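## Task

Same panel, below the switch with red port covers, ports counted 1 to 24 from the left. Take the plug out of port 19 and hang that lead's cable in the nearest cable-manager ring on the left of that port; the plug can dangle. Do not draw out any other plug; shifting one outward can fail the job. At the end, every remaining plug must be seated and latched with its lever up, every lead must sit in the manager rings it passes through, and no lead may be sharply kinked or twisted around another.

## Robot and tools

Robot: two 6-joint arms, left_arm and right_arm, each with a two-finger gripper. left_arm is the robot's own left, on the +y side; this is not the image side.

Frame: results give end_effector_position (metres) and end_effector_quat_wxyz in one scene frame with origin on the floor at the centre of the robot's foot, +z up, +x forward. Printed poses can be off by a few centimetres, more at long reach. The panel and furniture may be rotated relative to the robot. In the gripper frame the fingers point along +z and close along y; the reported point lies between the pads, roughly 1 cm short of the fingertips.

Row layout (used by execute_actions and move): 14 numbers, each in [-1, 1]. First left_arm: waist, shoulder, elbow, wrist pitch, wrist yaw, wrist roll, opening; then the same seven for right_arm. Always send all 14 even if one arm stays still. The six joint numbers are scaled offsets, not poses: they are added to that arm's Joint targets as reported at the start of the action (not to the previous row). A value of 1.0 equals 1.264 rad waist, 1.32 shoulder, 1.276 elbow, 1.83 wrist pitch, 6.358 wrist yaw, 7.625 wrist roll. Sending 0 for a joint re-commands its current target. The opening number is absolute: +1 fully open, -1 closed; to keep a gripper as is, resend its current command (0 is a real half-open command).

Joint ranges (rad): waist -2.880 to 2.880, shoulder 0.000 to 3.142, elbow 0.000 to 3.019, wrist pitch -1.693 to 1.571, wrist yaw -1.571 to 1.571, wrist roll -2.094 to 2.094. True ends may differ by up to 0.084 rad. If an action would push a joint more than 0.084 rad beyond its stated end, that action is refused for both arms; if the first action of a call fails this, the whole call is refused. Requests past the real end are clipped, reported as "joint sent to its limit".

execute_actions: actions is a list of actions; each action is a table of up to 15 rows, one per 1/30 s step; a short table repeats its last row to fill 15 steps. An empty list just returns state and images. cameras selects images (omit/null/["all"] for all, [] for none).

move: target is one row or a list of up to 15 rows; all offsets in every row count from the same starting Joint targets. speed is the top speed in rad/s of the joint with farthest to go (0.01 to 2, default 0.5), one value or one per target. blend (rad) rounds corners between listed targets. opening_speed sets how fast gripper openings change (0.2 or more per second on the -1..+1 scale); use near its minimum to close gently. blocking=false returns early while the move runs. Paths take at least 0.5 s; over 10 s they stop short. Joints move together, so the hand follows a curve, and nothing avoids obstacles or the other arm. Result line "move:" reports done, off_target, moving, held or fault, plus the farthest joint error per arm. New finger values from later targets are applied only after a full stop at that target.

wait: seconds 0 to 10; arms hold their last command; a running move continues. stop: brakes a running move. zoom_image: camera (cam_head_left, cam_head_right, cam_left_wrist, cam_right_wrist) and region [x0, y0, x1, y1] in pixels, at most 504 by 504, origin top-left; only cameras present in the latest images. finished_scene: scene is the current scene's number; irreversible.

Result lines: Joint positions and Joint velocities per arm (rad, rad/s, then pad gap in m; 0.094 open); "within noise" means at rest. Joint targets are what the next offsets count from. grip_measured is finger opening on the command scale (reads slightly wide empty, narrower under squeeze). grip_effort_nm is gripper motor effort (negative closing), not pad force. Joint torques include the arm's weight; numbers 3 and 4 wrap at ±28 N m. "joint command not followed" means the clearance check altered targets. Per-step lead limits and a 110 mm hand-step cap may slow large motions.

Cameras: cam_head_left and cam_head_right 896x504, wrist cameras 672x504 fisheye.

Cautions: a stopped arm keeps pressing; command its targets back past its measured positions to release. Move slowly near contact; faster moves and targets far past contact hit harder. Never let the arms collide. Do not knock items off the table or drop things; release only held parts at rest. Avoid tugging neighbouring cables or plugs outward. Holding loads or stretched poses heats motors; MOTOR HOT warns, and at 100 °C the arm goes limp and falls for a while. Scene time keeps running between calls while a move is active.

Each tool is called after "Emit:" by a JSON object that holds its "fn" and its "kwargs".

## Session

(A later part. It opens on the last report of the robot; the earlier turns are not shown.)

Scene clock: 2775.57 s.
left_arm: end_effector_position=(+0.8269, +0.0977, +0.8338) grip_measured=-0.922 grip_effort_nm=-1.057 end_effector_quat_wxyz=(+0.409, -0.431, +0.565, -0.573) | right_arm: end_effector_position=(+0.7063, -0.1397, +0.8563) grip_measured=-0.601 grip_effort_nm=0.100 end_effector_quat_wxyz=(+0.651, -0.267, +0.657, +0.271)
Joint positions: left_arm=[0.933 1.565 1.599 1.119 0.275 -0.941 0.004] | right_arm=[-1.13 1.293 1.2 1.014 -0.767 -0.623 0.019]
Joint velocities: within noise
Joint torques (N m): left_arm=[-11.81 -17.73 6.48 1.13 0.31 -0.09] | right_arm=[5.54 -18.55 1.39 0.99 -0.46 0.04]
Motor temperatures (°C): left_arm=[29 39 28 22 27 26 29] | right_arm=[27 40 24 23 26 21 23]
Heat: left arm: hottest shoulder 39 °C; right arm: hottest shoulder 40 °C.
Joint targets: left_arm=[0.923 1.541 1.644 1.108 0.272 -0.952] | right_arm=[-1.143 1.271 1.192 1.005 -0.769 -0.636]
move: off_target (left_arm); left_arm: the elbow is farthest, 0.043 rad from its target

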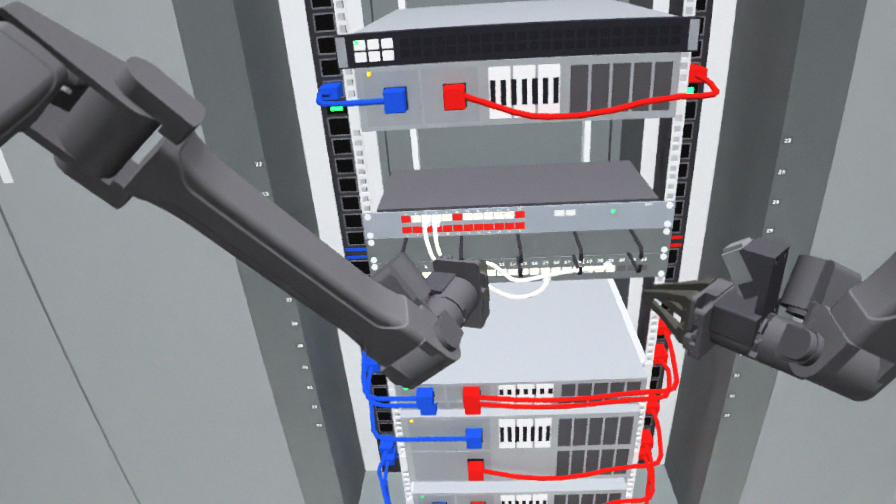

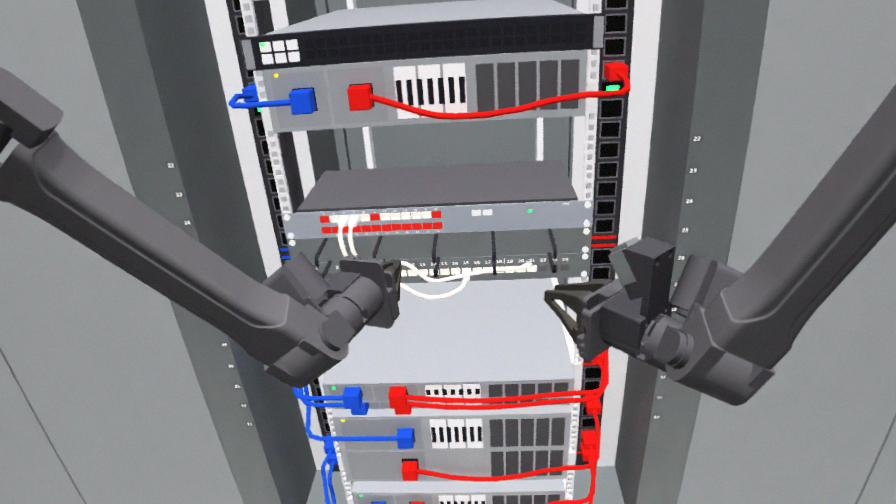

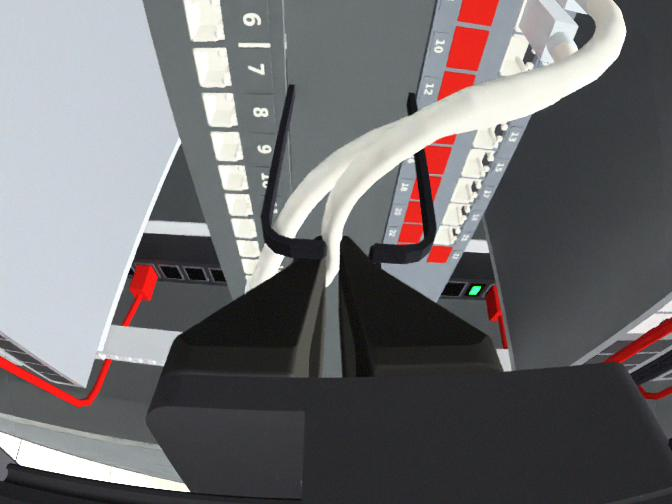

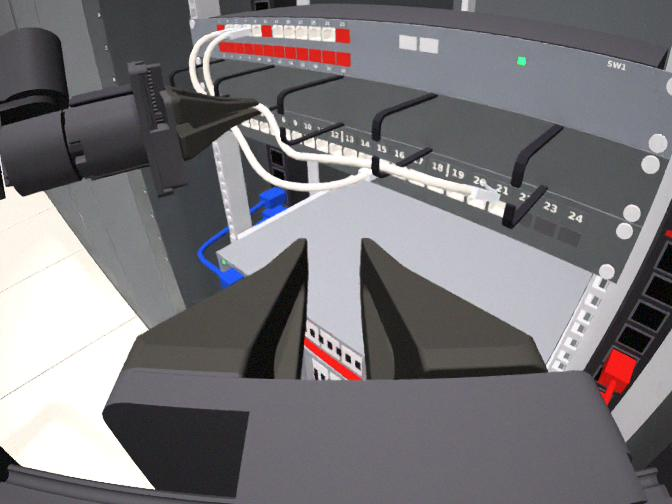

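Emit:
{"fn": "move", "kwargs": {"target": [[0.03,0.0602,0.0146,0.0015,0,0,-0.97,0,0,0,0,0,0,-0.6]], "speed": 0.05}}

Emit:
{"fn": "zoom_image", "kwargs": {"camera": "cam_left_wrist", "region": [230, 100, 430, 300]}}

Emit:
{"fn": "zoom_image", "kwargs": {"camera": "cam_right_wrist", "region": [160, 40, 320, 180]}}

Emit:
{"fn": "zoom_image", "kwargs": {"camera": "cam_head_left", "region": [430, 230, 580, 310]}}

Scene clock: 2828.03 s.
left_arm: end_effector_position=(+0.8303, +0.0950, +0.8308) grip_measured=-0.922 grip_effort_nm=-1.062 end_effector_quat_wxyz=(+0.412, -0.429, +0.563, -0.574) | right_arm: end_effector_position=(+0.7063, -0.1397, +0.8563) grip_measured=-0.601 grip_effort_nm=0.105 end_effector_quat_wxyz=(+0.651, -0.267, +0.657, +0.271)
Joint positions: left_arm=[0.933 1.581 1.624 1.117 0.278 -0.941 0.004] | right_arm=[-1.13 1.293 1.2 1.014 -0.767 -0.623 0.019]
Joint velocities: within noise
Joint torques (N m): left_arm=[-9.05 -13.27 6.04 1.22 0.19 -0.07] | right_arm=[5.3 -18.43 1.29 1.01 -0.47 0.05]
Motor temperatures (°C): left_arm=[29 39 30 22 26 26 30] | right_arm=[27 40 24 23 26 21 23]
Heat: left arm: hottest shoulder 39 °C; right arm: hottest shoulder 40 °C.
Joint targets: left_arm=[0.961 1.620 1.662 1.111 0.272 -0.952] | right_arm=[-1.143 1.271 1.192 1.005 -0.769 -0.636]
move: off_target (left_arm); left_arm: the shoulder is farthest, 0.039 rad from its target

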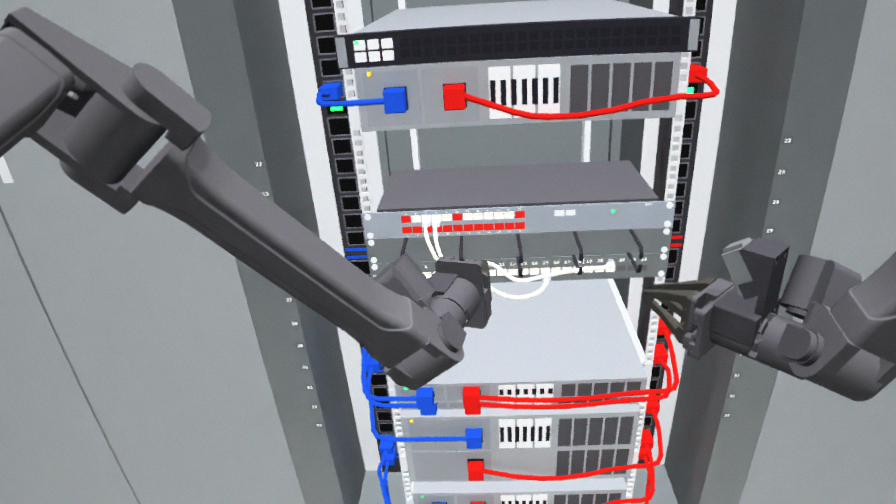

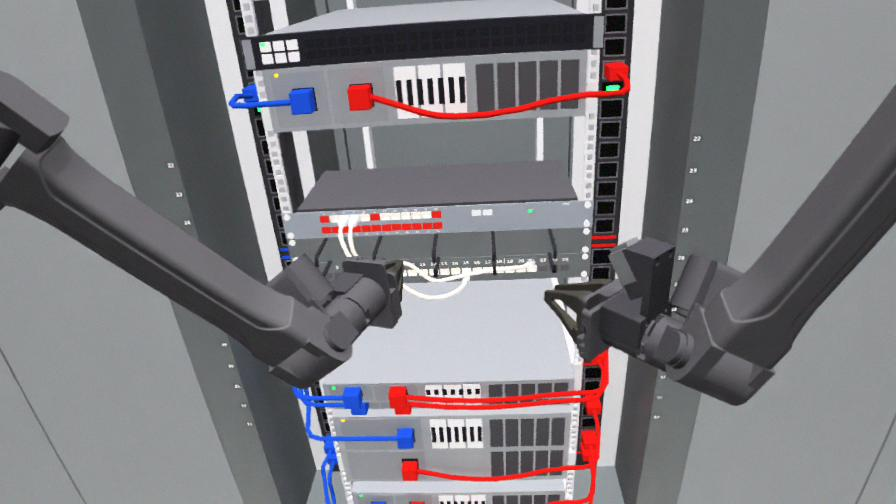

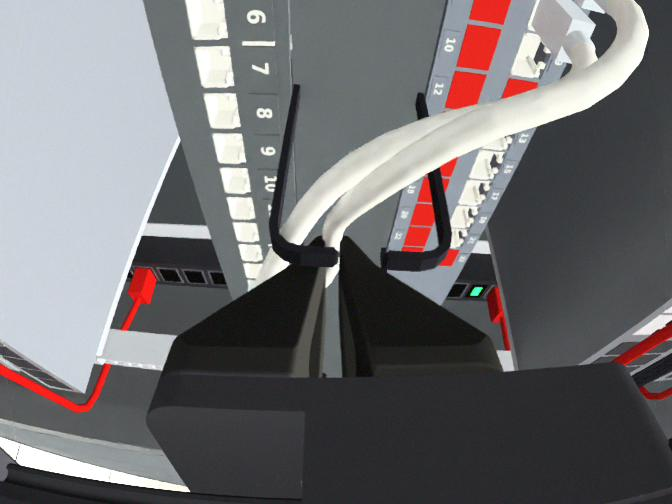

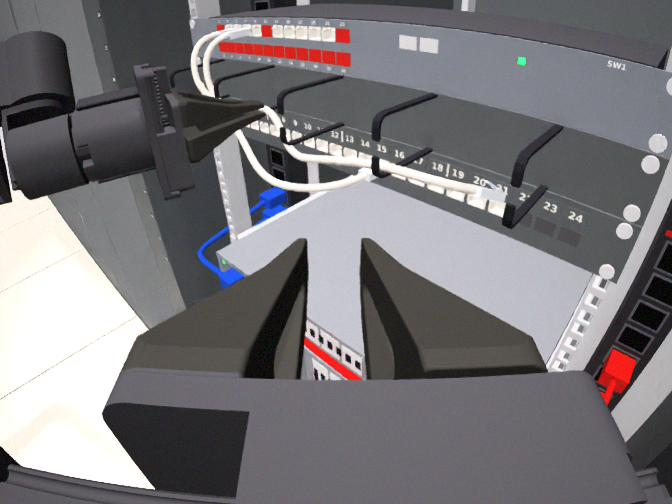

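Scaled by 2.520 from the camera's 672x504 image, which has a finer 960x720 frame.

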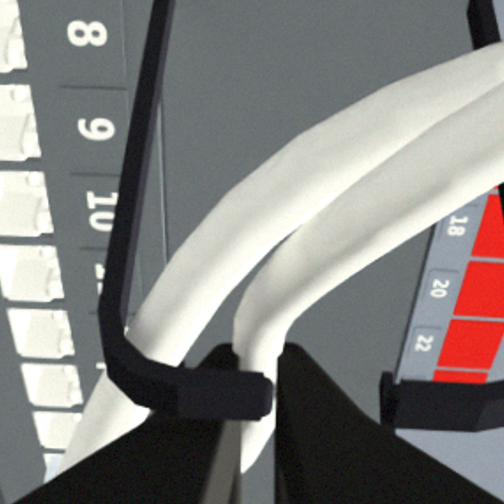

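Scaled by 3.150 from the camera's 672x504 image, which has a finer 960x720 frame.

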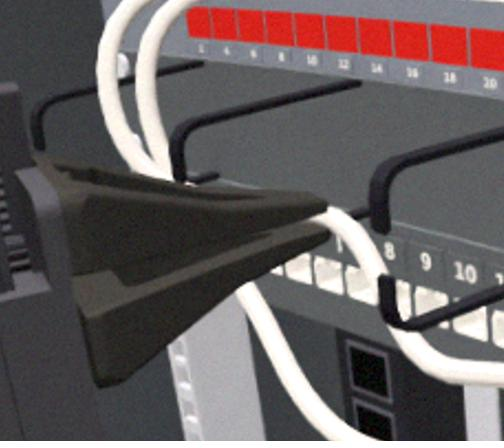

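Scaled by 3.360 from the camera's 896x504 image, which has a finer 1280x720 frame.

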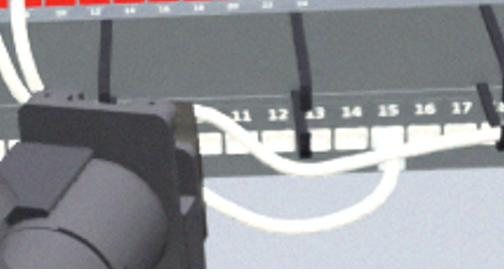

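Emit:
{"fn": "move", "kwargs": {"target": [[0.012,0.0114,0.0095,0.001,0,0,-0.97,0,0,0,0,0,0,-0.6]], "speed": 0.05}}

Emit:
{"fn": "zoom_image", "kwargs": {"camera": "cam_left_wrist", "region": [230, 100, 430, 300]}}

Emit:
{"fn": "zoom_image", "kwargs": {"camera": "cam_head_left", "region": [540, 240, 640, 300]}}

Scene clock: 2838.57 s.
left_arm: end_effector_position=(+0.8324, +0.0942, +0.8295) grip_measured=-0.923 grip_effort_nm=-1.062 end_effector_quat_wxyz=(+0.414, -0.428, +0.562, -0.574) | right_arm: end_effector_position=(+0.7063, -0.1397, +0.8563) grip_measured=-0.601 grip_effort_nm=0.100 end_effector_quat_wxyz=(+0.651, -0.267, +0.657, +0.271)
Joint positions: left_arm=[0.933 1.59 1.638 1.117 0.28 -0.941 0.004] | right_arm=[-1.13 1.293 1.2 1.014 -0.767 -0.623 0.019]
Joint velocities: within noise
Joint torques (N m): left_arm=[-7.53 -12.98 6 1.36 0.12 -0.08] | right_arm=[5.42 -18.37 1.36 1.05 -0.48 0.05]
Motor temperatures (°C): left_arm=[28 40 29 22 26 26 31] | right_arm=[27 40 24 23 26 21 23]
Heat: left arm: hottest shoulder 40 °C; right arm: hottest shoulder 40 °C.
Joint targets: left_arm=[0.975 1.635 1.674 1.113 0.272 -0.952] | right_arm=[-1.143 1.271 1.192 1.005 -0.769 -0.636]
move: off_target (left_arm); left_arm: the shoulder is farthest, 0.045 rad from its target

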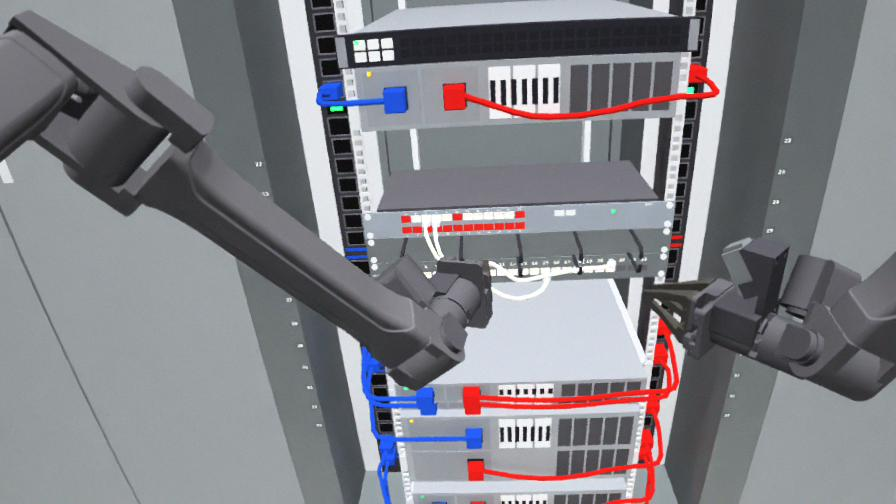

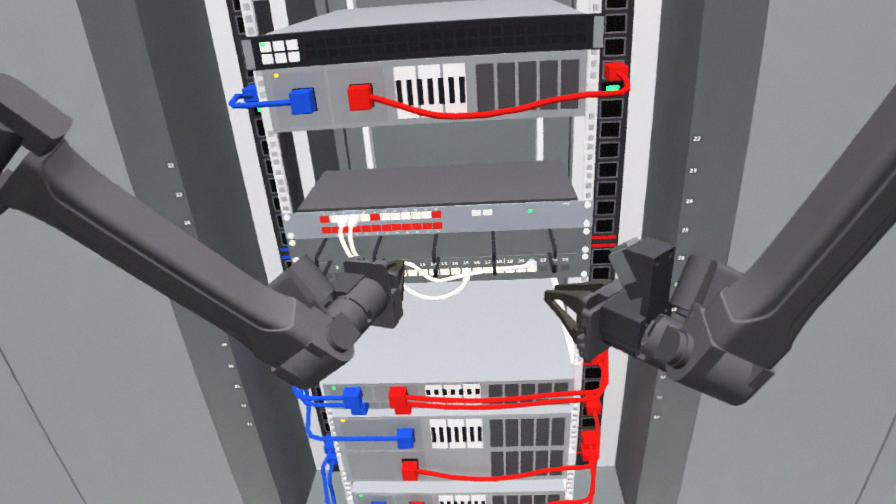

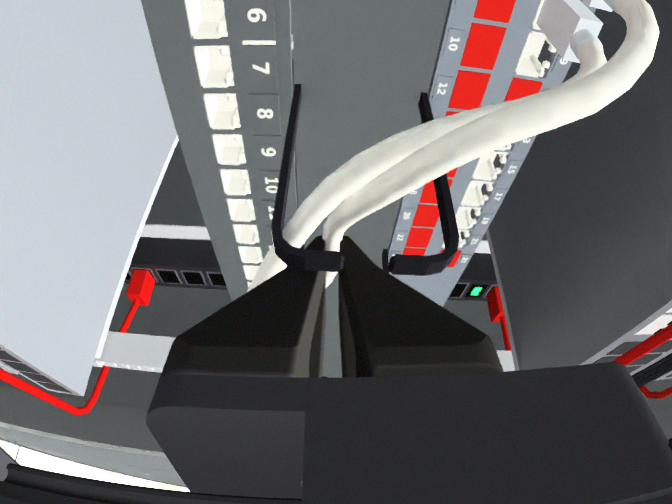

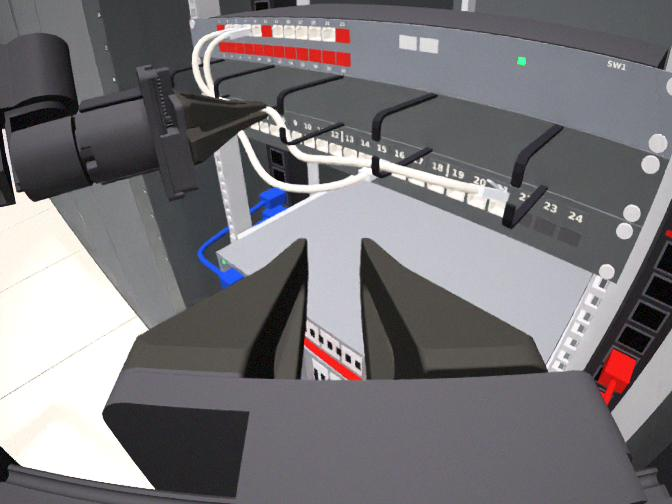

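Scaled by 2.520 from the camera's 672x504 image, which has a finer 960x720 frame.

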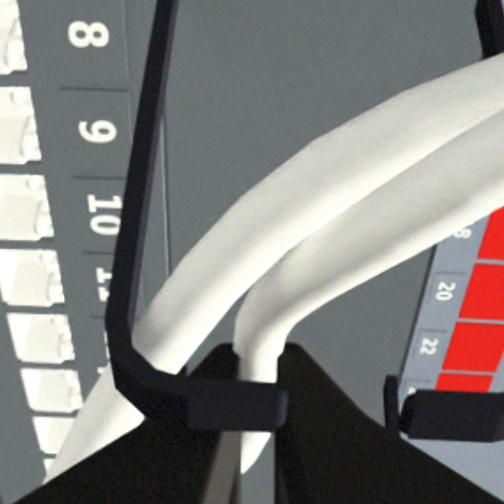

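Scaled by 5.040 from the camera's 896x504 image, which has a finer 1280x720 frame.

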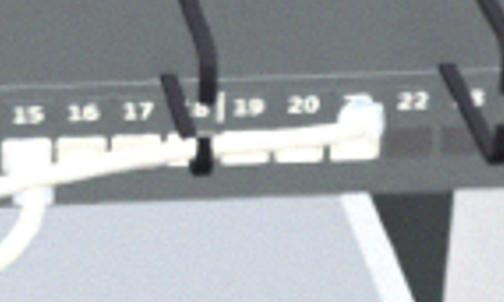

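Emit:
{"fn": "wait", "kwargs": {"seconds": 8, "cameras": []}}

Emit:
{"fn": "move", "kwargs": {"target": [[0,0,0,0,0,0,-0.75,0,0,0,0,0,0,-0.6]], "opening_speed": 0.2}}

Emit:
{"fn": "zoom_image", "kwargs": {"camera": "cam_left_wrist", "region": [230, 100, 430, 300]}}

Emit:
{"fn": "zoom_image", "kwargs": {"camera": "cam_right_wrist", "region": [160, 40, 320, 180]}}

Scene clock: 2858.23 s.
left_arm: end_effector_position=(+0.8324, +0.0942, +0.8295) grip_measured=-0.923 grip_effort_nm=-1.062 end_effector_quat_wxyz=(+0.414, -0.428, +0.562, -0.575) | right_arm: end_effector_position=(+0.7063, -0.1397, +0.8563) grip_measured=-0.601 grip_effort_nm=0.100 end_effector_quat_wxyz=(+0.651, -0.267, +0.657, +0.271)
Joint positions: left_arm=[0.933 1.59 1.638 1.117 0.281 -0.941 0.004] | right_arm=[-1.13 1.293 1.2 1.014 -0.767 -0.623 0.019]
Joint velocities: within noise
Joint torques (N m): left_arm=[-7.65 -12.98 5.98 1.33 0.11 -0.08] | right_arm=[5.54 -18.43 1.33 1.01 -0.49 0.05]
Motor temperatures (°C): left_arm=[28 40 29 22 26 26 31] | right_arm=[27 40 24 23 26 21 23]
Heat: left arm: hottest shoulder 40 °C; right arm: hottest shoulder 40 °C.
Joint targets: left_arm=[0.976 1.635 1.674 1.113 0.272 -0.952] | right_arm=[-1.143 1.271 1.192 1.005 -0.769 -0.636]
Tool commands: left_gripper/opening=-0.97 right_gripper/opening=-0.6
wait: 8.00 s; at rest from the start
No camera images: "cameras" was empty.

Scene clock: 2859.60 s.
left_arm: end_effector_position=(+0.8324, +0.0928, +0.8291) grip_measured=-0.753 grip_effort_nm=0.090 end_effector_quat_wxyz=(+0.413, -0.426, +0.562, -0.576) | right_arm: end_effector_position=(+0.7063, -0.1397, +0.8563) grip_measured=-0.601 grip_effort_nm=0.105 end_effector_quat_wxyz=(+0.651, -0.267, +0.657, +0.271)
Joint positions: left_arm=[0.933 1.593 1.641 1.117 0.286 -0.941 0.012] | right_arm=[-1.13 1.293 1.2 1.014 -0.767 -0.623 0.019]
Joint velocities: within noise
Joint torques (N m): left_arm=[-7.65 -13.22 5.74 1.31 -0.09 -0.06] | right_arm=[5.54 -18.14 1.37 1.02 -0.47 0.05]
Motor temperatures (°C): left_arm=[28 40 29 22 26 26 31] | right_arm=[27 40 24 23 26 21 23]
Heat: left arm: hottest shoulder 40 °C; right arm: hottest shoulder 40 °C.
Joint targets: left_arm=[0.976 1.635 1.674 1.113 0.272 -0.952] | right_arm=[-1.143 1.271 1.192 1.005 -0.769 -0.636]
move: off_target (left_arm); left_arm: the waist is farthest, 0.043 rad from its target

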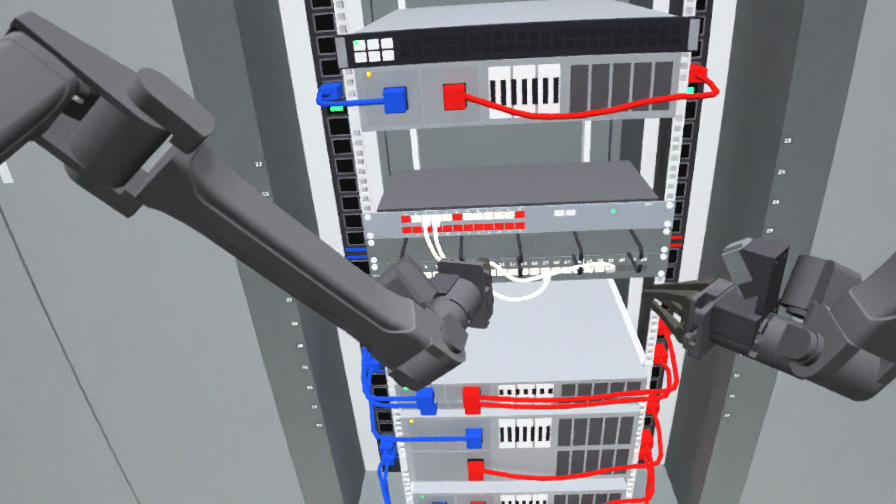

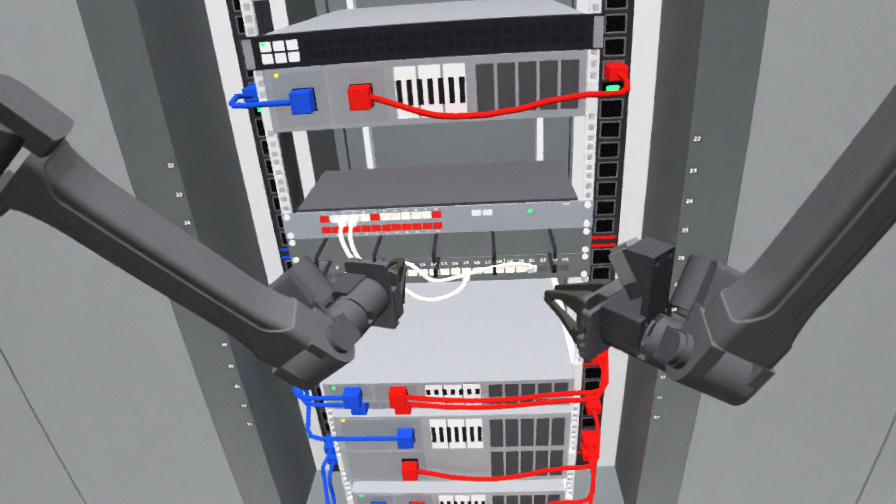

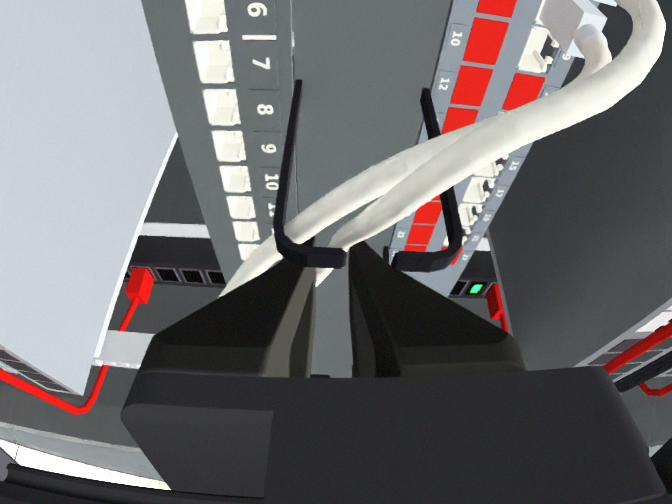

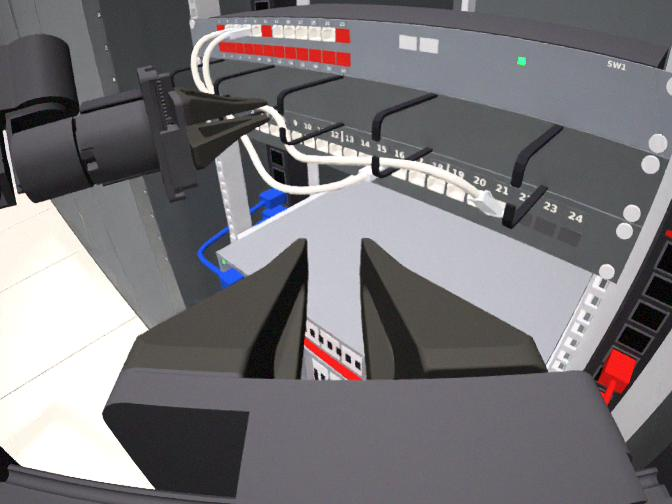

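Scaled by 2.520 from the camera's 672x504 image, which has a finer 960x720 frame.

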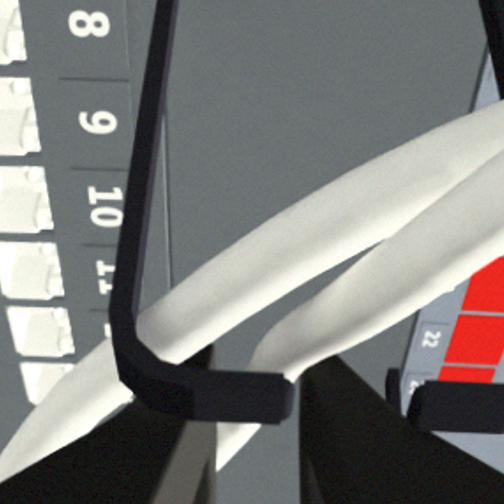

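Scaled by 3.150 from the camera's 672x504 image, which has a finer 960x720 frame.

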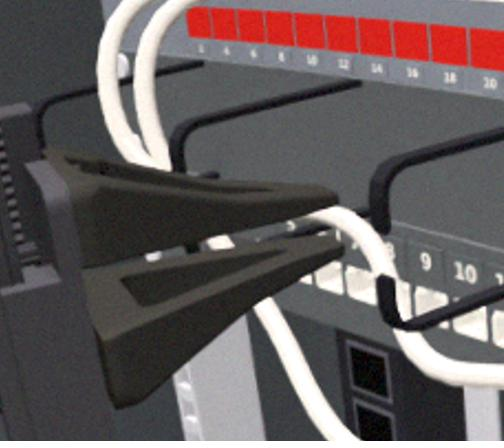

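Emit:
{"fn": "move", "kwargs": {"target": [[-0.0166,-0.0265,-0.0306,0.0077,0,0,-0.75,0,0,0,0,0,0,-0.6],[-0.0166,-0.0538,-0.1168,0.0585,0,0,-0.75,0,0,0,0,0,0,-0.6]], "speed": 0.06, "blend": [0.01,0]}}

Emit:
{"fn": "zoom_image", "kwargs": {"camera": "cam_left_wrist", "region": [230, 60, 430, 260]}}

Emit:
{"fn": "zoom_image", "kwargs": {"camera": "cam_right_wrist", "region": [160, 40, 320, 180]}}

Emit:
{"fn": "zoom_image", "kwargs": {"camera": "cam_head_left", "region": [430, 230, 580, 310]}}

Emit:
{"fn": "zoom_image", "kwargs": {"camera": "cam_head_left", "region": [540, 240, 640, 300]}}

Scene clock: 2878.33 s.
left_arm: end_effector_position=(+0.8000, +0.0932, +0.8291) grip_measured=-0.752 grip_effort_nm=0.042 end_effector_quat_wxyz=(+0.415, -0.429, +0.561, -0.573) | right_arm: end_effector_position=(+0.7063, -0.1397, +0.8563) grip_measured=-0.601 grip_effort_nm=0.105 end_effector_quat_wxyz=(+0.651, -0.267, +0.657, +0.271)
Joint positions: left_arm=[0.933 1.574 1.534 1.208 0.276 -0.941 0.012] | right_arm=[-1.13 1.293 1.2 1.014 -0.767 -0.623 0.019]
Joint velocities: within noise
Joint torques (N m): left_arm=[-9.23 -15.97 2.09 2.04 0.28 -0.07] | right_arm=[5.48 -18.43 1.33 1.02 -0.5 0.04]
Motor temperatures (°C): left_arm=[28 38 28 22 26 26 30] | right_arm=[27 40 24 23 26 21 23]
Heat: left arm: hottest shoulder 38 °C; right arm: hottest shoulder 40 °C.
Joint targets: left_arm=[0.955 1.564 1.525 1.219 0.272 -0.952] | right_arm=[-1.143 1.271 1.192 1.005 -0.769 -0.636]
move: done

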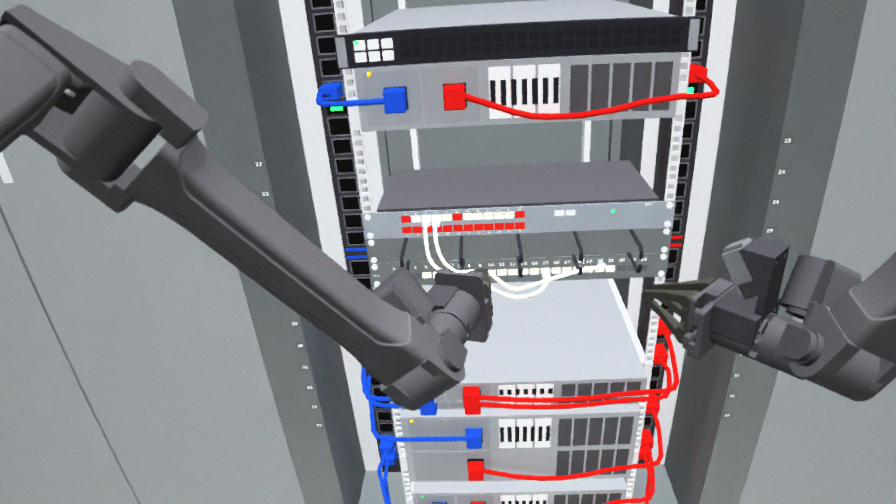

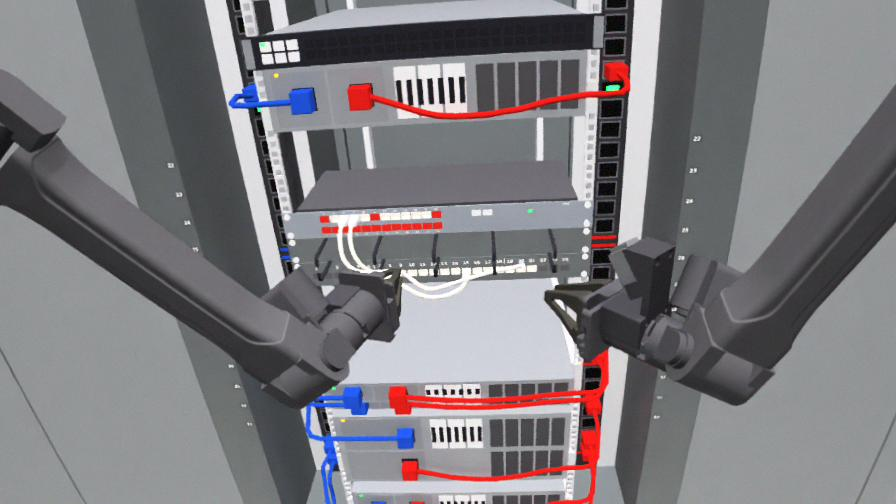

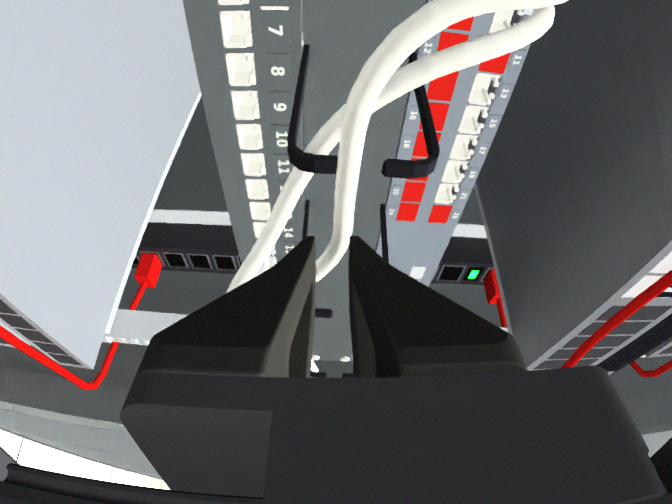

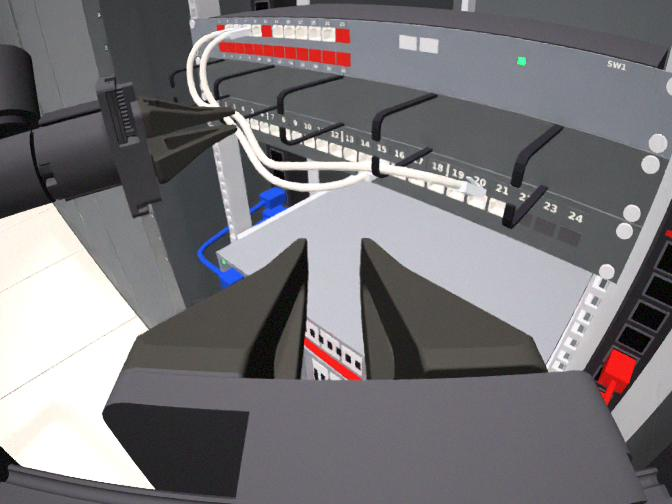

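Scaled by 2.520 from the camera's 672x504 image, which has a finer 960x720 frame.

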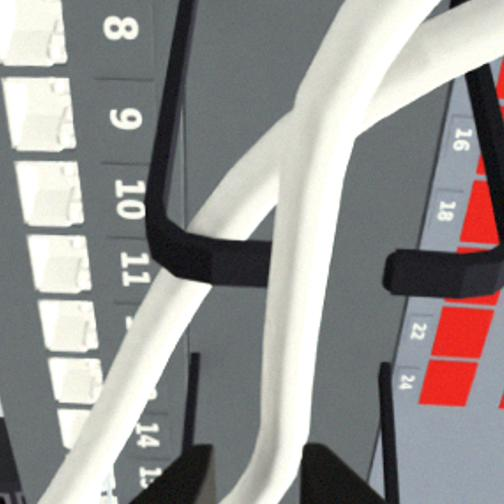

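Scaled by 3.150 from the camera's 672x504 image, which has a finer 960x720 frame.

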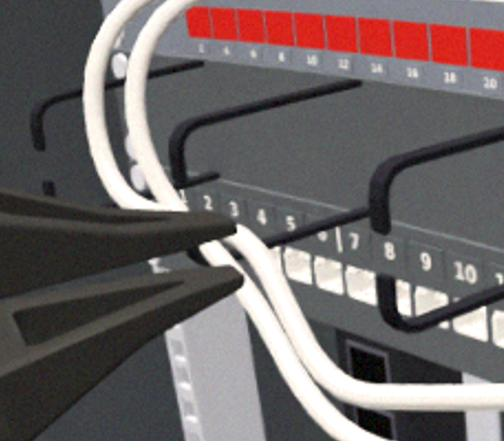

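Scaled by 3.360 from the camera's 896x504 image, which has a finer 1280x720 frame.

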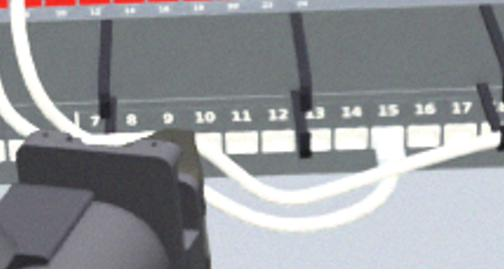

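Scaled by 5.040 from the camera's 896x504 image, which has a finer 1280x720 frame.

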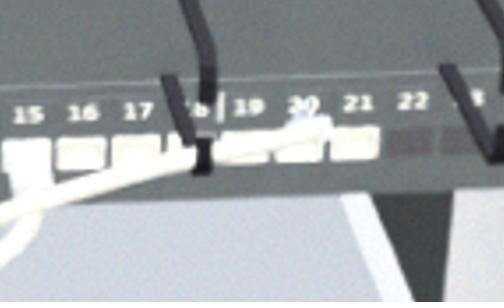

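Emit:
{"fn": "move", "kwargs": {"target": [[0,-0.016,-0.097,0.058,0,0,-0.75,0,0,0,0,0,0,-0.6]], "speed": 0.1}}

Emit:
{"fn": "zoom_image", "kwargs": {"camera": "cam_left_wrist", "region": [230, 60, 430, 260]}}

Emit:
{"fn": "zoom_image", "kwargs": {"camera": "cam_right_wrist", "region": [160, 40, 320, 180]}}

Emit:
{"fn": "zoom_image", "kwargs": {"camera": "cam_head_left", "region": [430, 230, 530, 300]}}

Scene clock: 2910.20 s.
left_arm: end_effector_position=(+0.7579, +0.0913, +0.8295) grip_measured=-0.752 grip_effort_nm=0.046 end_effector_quat_wxyz=(+0.413, -0.430, +0.562, -0.573) | right_arm: end_effector_position=(+0.7063, -0.1397, +0.8563) grip_measured=-0.601 grip_effort_nm=0.100 end_effector_quat_wxyz=(+0.651, -0.267, +0.657, +0.271)
Joint positions: left_arm=[0.933 1.558 1.409 1.312 0.276 -0.941 0.012] | right_arm=[-1.13 1.293 1.2 1.014 -0.767 -0.623 0.019]
Joint velocities: within noise
Joint torques (N m): left_arm=[-9 -15.62 1.4 2.1 0.28 -0.07] | right_arm=[5.54 -18.43 1.42 0.99 -0.48 0.07]
Motor temperatures (°C): left_arm=[28 38 27 22 26 26 29] | right_arm=[27 40 24 23 26 21 23]
Heat: left arm: hottest shoulder 38 °C; right arm: hottest shoulder 40 °C.
Joint targets: left_arm=[0.955 1.543 1.401 1.326 0.272 -0.952] | right_arm=[-1.143 1.271 1.192 1.005 -0.769 -0.636]
move: done

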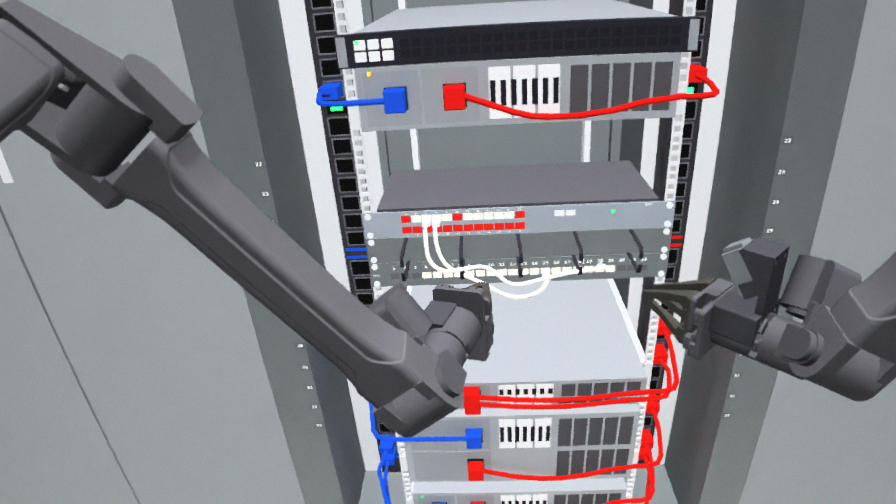

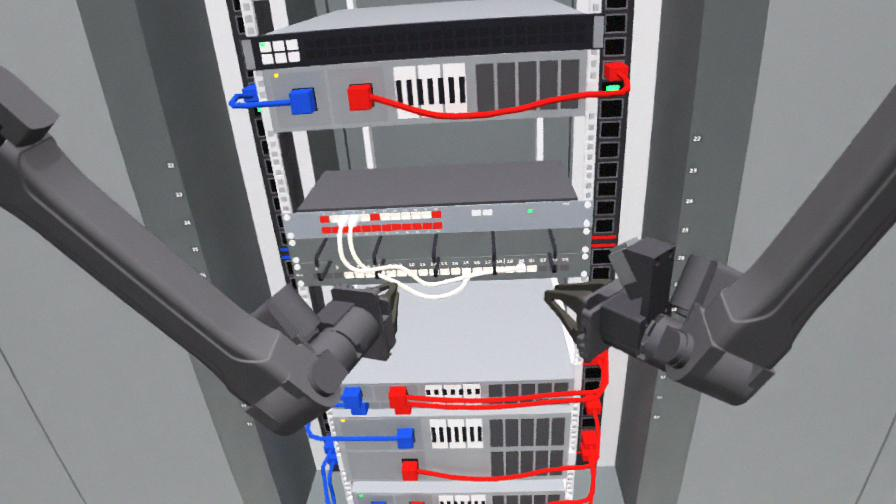

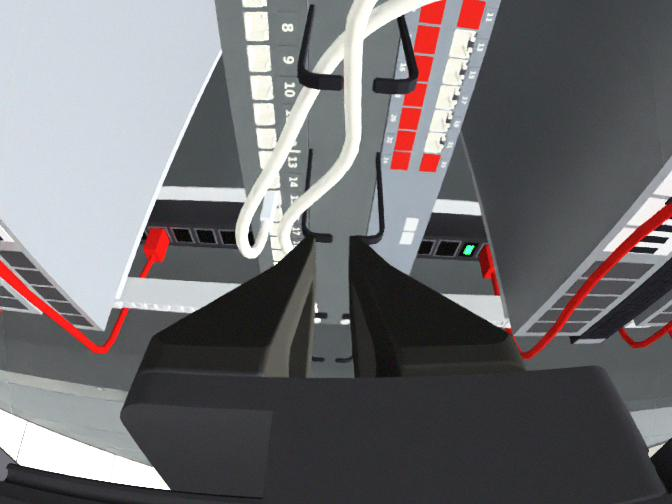

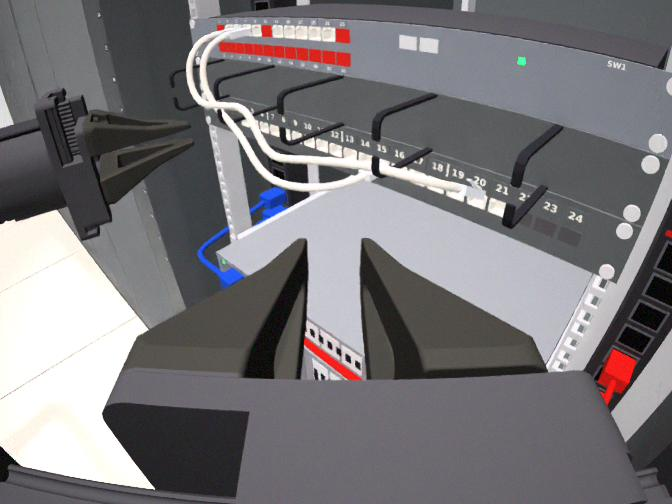

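Scaled by 2.520 from the camera's 672x504 image, which has a finer 960x720 frame.

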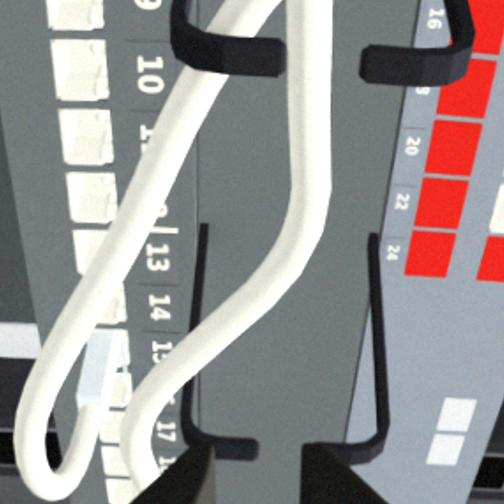

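Scaled by 3.150 from the camera's 672x504 image, which has a finer 960x720 frame.

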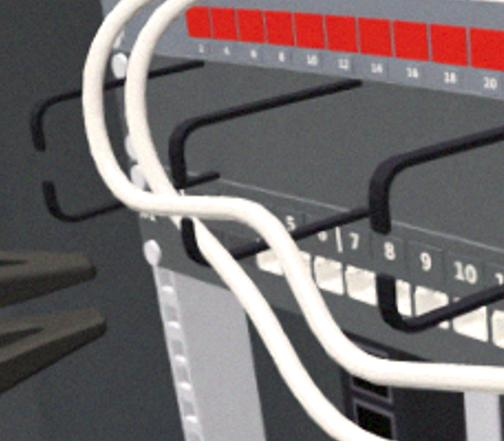

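Scaled by 5.040 from the camera's 896x504 image, which has a finer 1280x720 frame.

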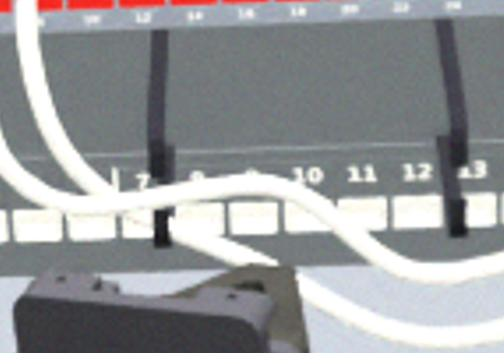

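Emit:
{"fn": "move", "kwargs": {"target": [[0,0.0409,0.025,-0.007,0,0,-0.7,0,0,0,0,0,0,-0.6],[0,0.0409,0.084,-0.0395,0,0,-0.7,0,0,0,0,0,0,-0.6]], "speed": 0.1, "blend": [0.01,0]}}

Emit:
{"fn": "zoom_image", "kwargs": {"camera": "cam_left_wrist", "region": [230, 100, 430, 300]}}

Emit:
{"fn": "zoom_image", "kwargs": {"camera": "cam_head_left", "region": [430, 230, 530, 300]}}

Emit:
{"fn": "zoom_image", "kwargs": {"camera": "cam_right_wrist", "region": [160, 40, 320, 180]}}

Scene clock: 2989.80 s.
left_arm: end_effector_position=(+0.7899, +0.0984, +0.8369) grip_measured=-0.702 grip_effort_nm=0.051 end_effector_quat_wxyz=(+0.426, -0.427, +0.554, -0.574) | right_arm: end_effector_position=(+0.7063, -0.1397, +0.8563) grip_measured=-0.601 grip_effort_nm=0.105 end_effector_quat_wxyz=(+0.651, -0.267, +0.657, +0.271)
Joint positions: left_arm=[0.933 1.56 1.492 1.263 0.276 -0.941 0.014] | right_arm=[-1.13 1.293 1.2 1.014 -0.767 -0.623 0.019]
Joint velocities: within noise
Joint torques (N m): left_arm=[-9 -12.4 3.71 1.18 0.29 -0.08] | right_arm=[5.6 -18.49 1.35 0.99 -0.47 0.07]
Motor temperatures (°C): left_arm=[28 40 26 22 26 26 28] | right_arm=[27 40 24 23 26 21 23]
Heat: left arm: hottest shoulder 40 °C; right arm: hottest shoulder 40 °C.
Joint targets: left_arm=[0.955 1.597 1.509 1.254 0.272 -0.952] | right_arm=[-1.143 1.271 1.192 1.005 -0.769 -0.636]
move: off_target (left_arm); left_arm: the shoulder is farthest, 0.037 rad from its target

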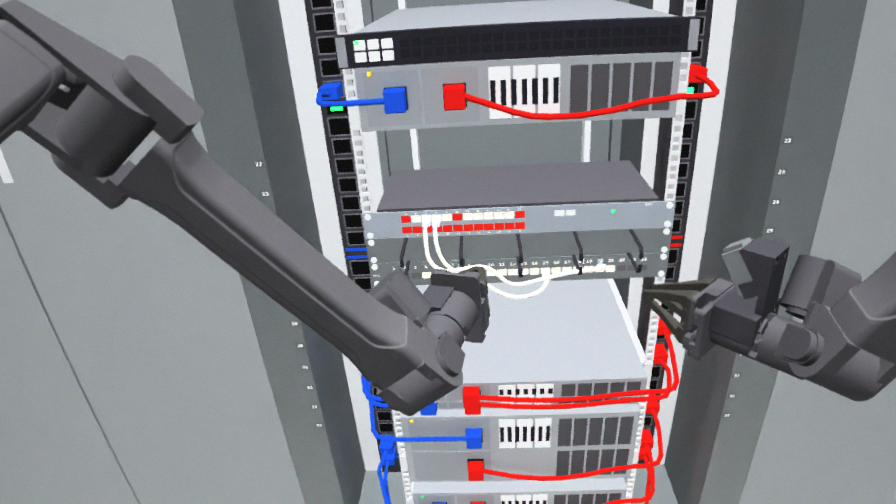

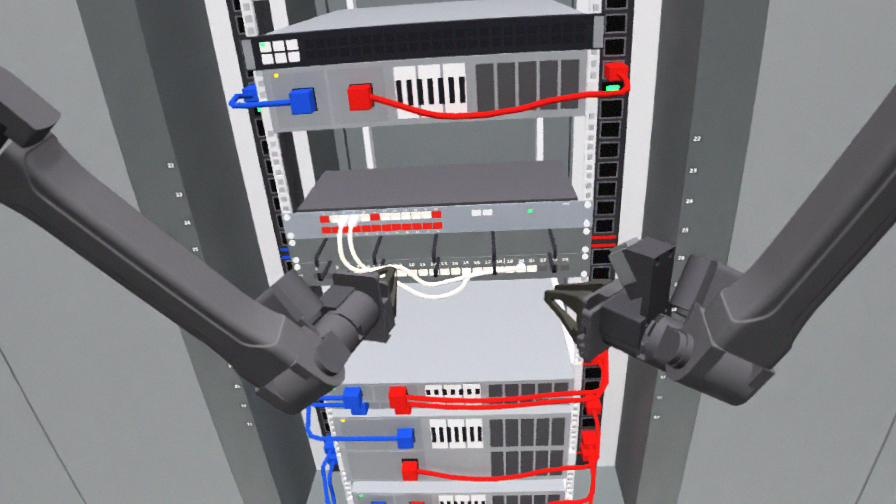

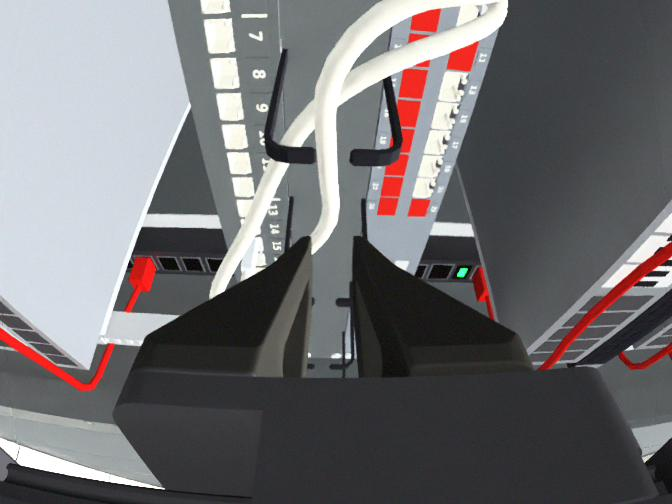

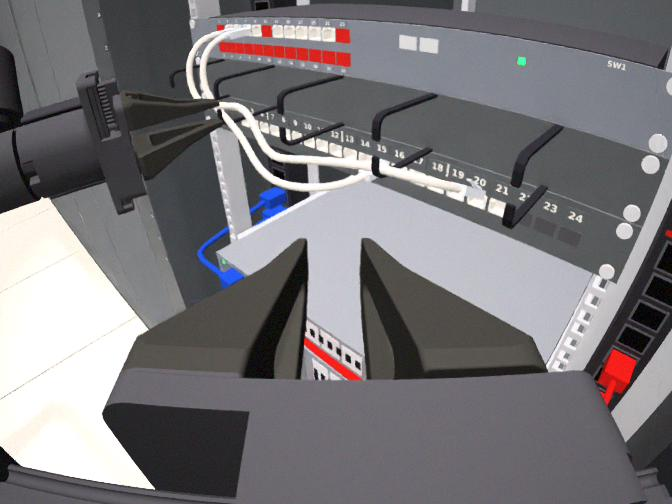

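Scaled by 2.520 from the camera's 672x504 image, which has a finer 960x720 frame.

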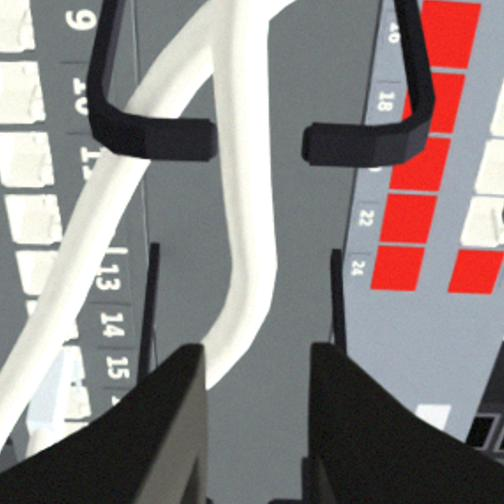

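Scaled by 5.040 from the camera's 896x504 image, which has a finer 1280x720 frame.

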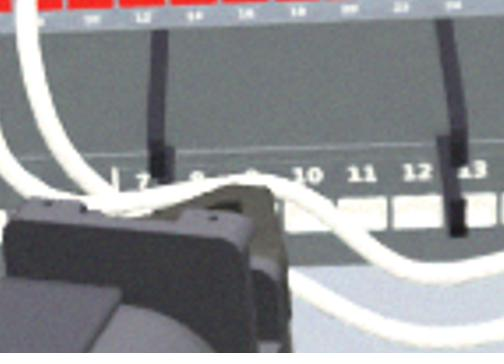

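Scaled by 3.150 from the camera's 672x504 image, which has a finer 960x720 frame.

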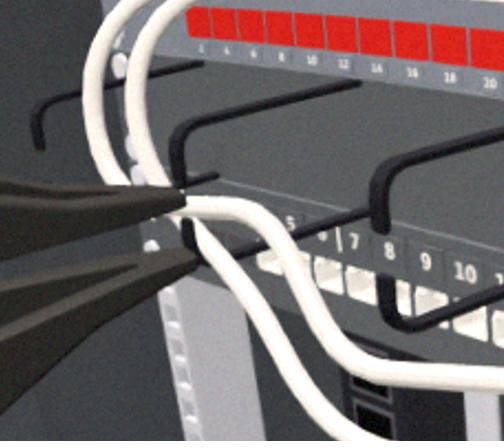

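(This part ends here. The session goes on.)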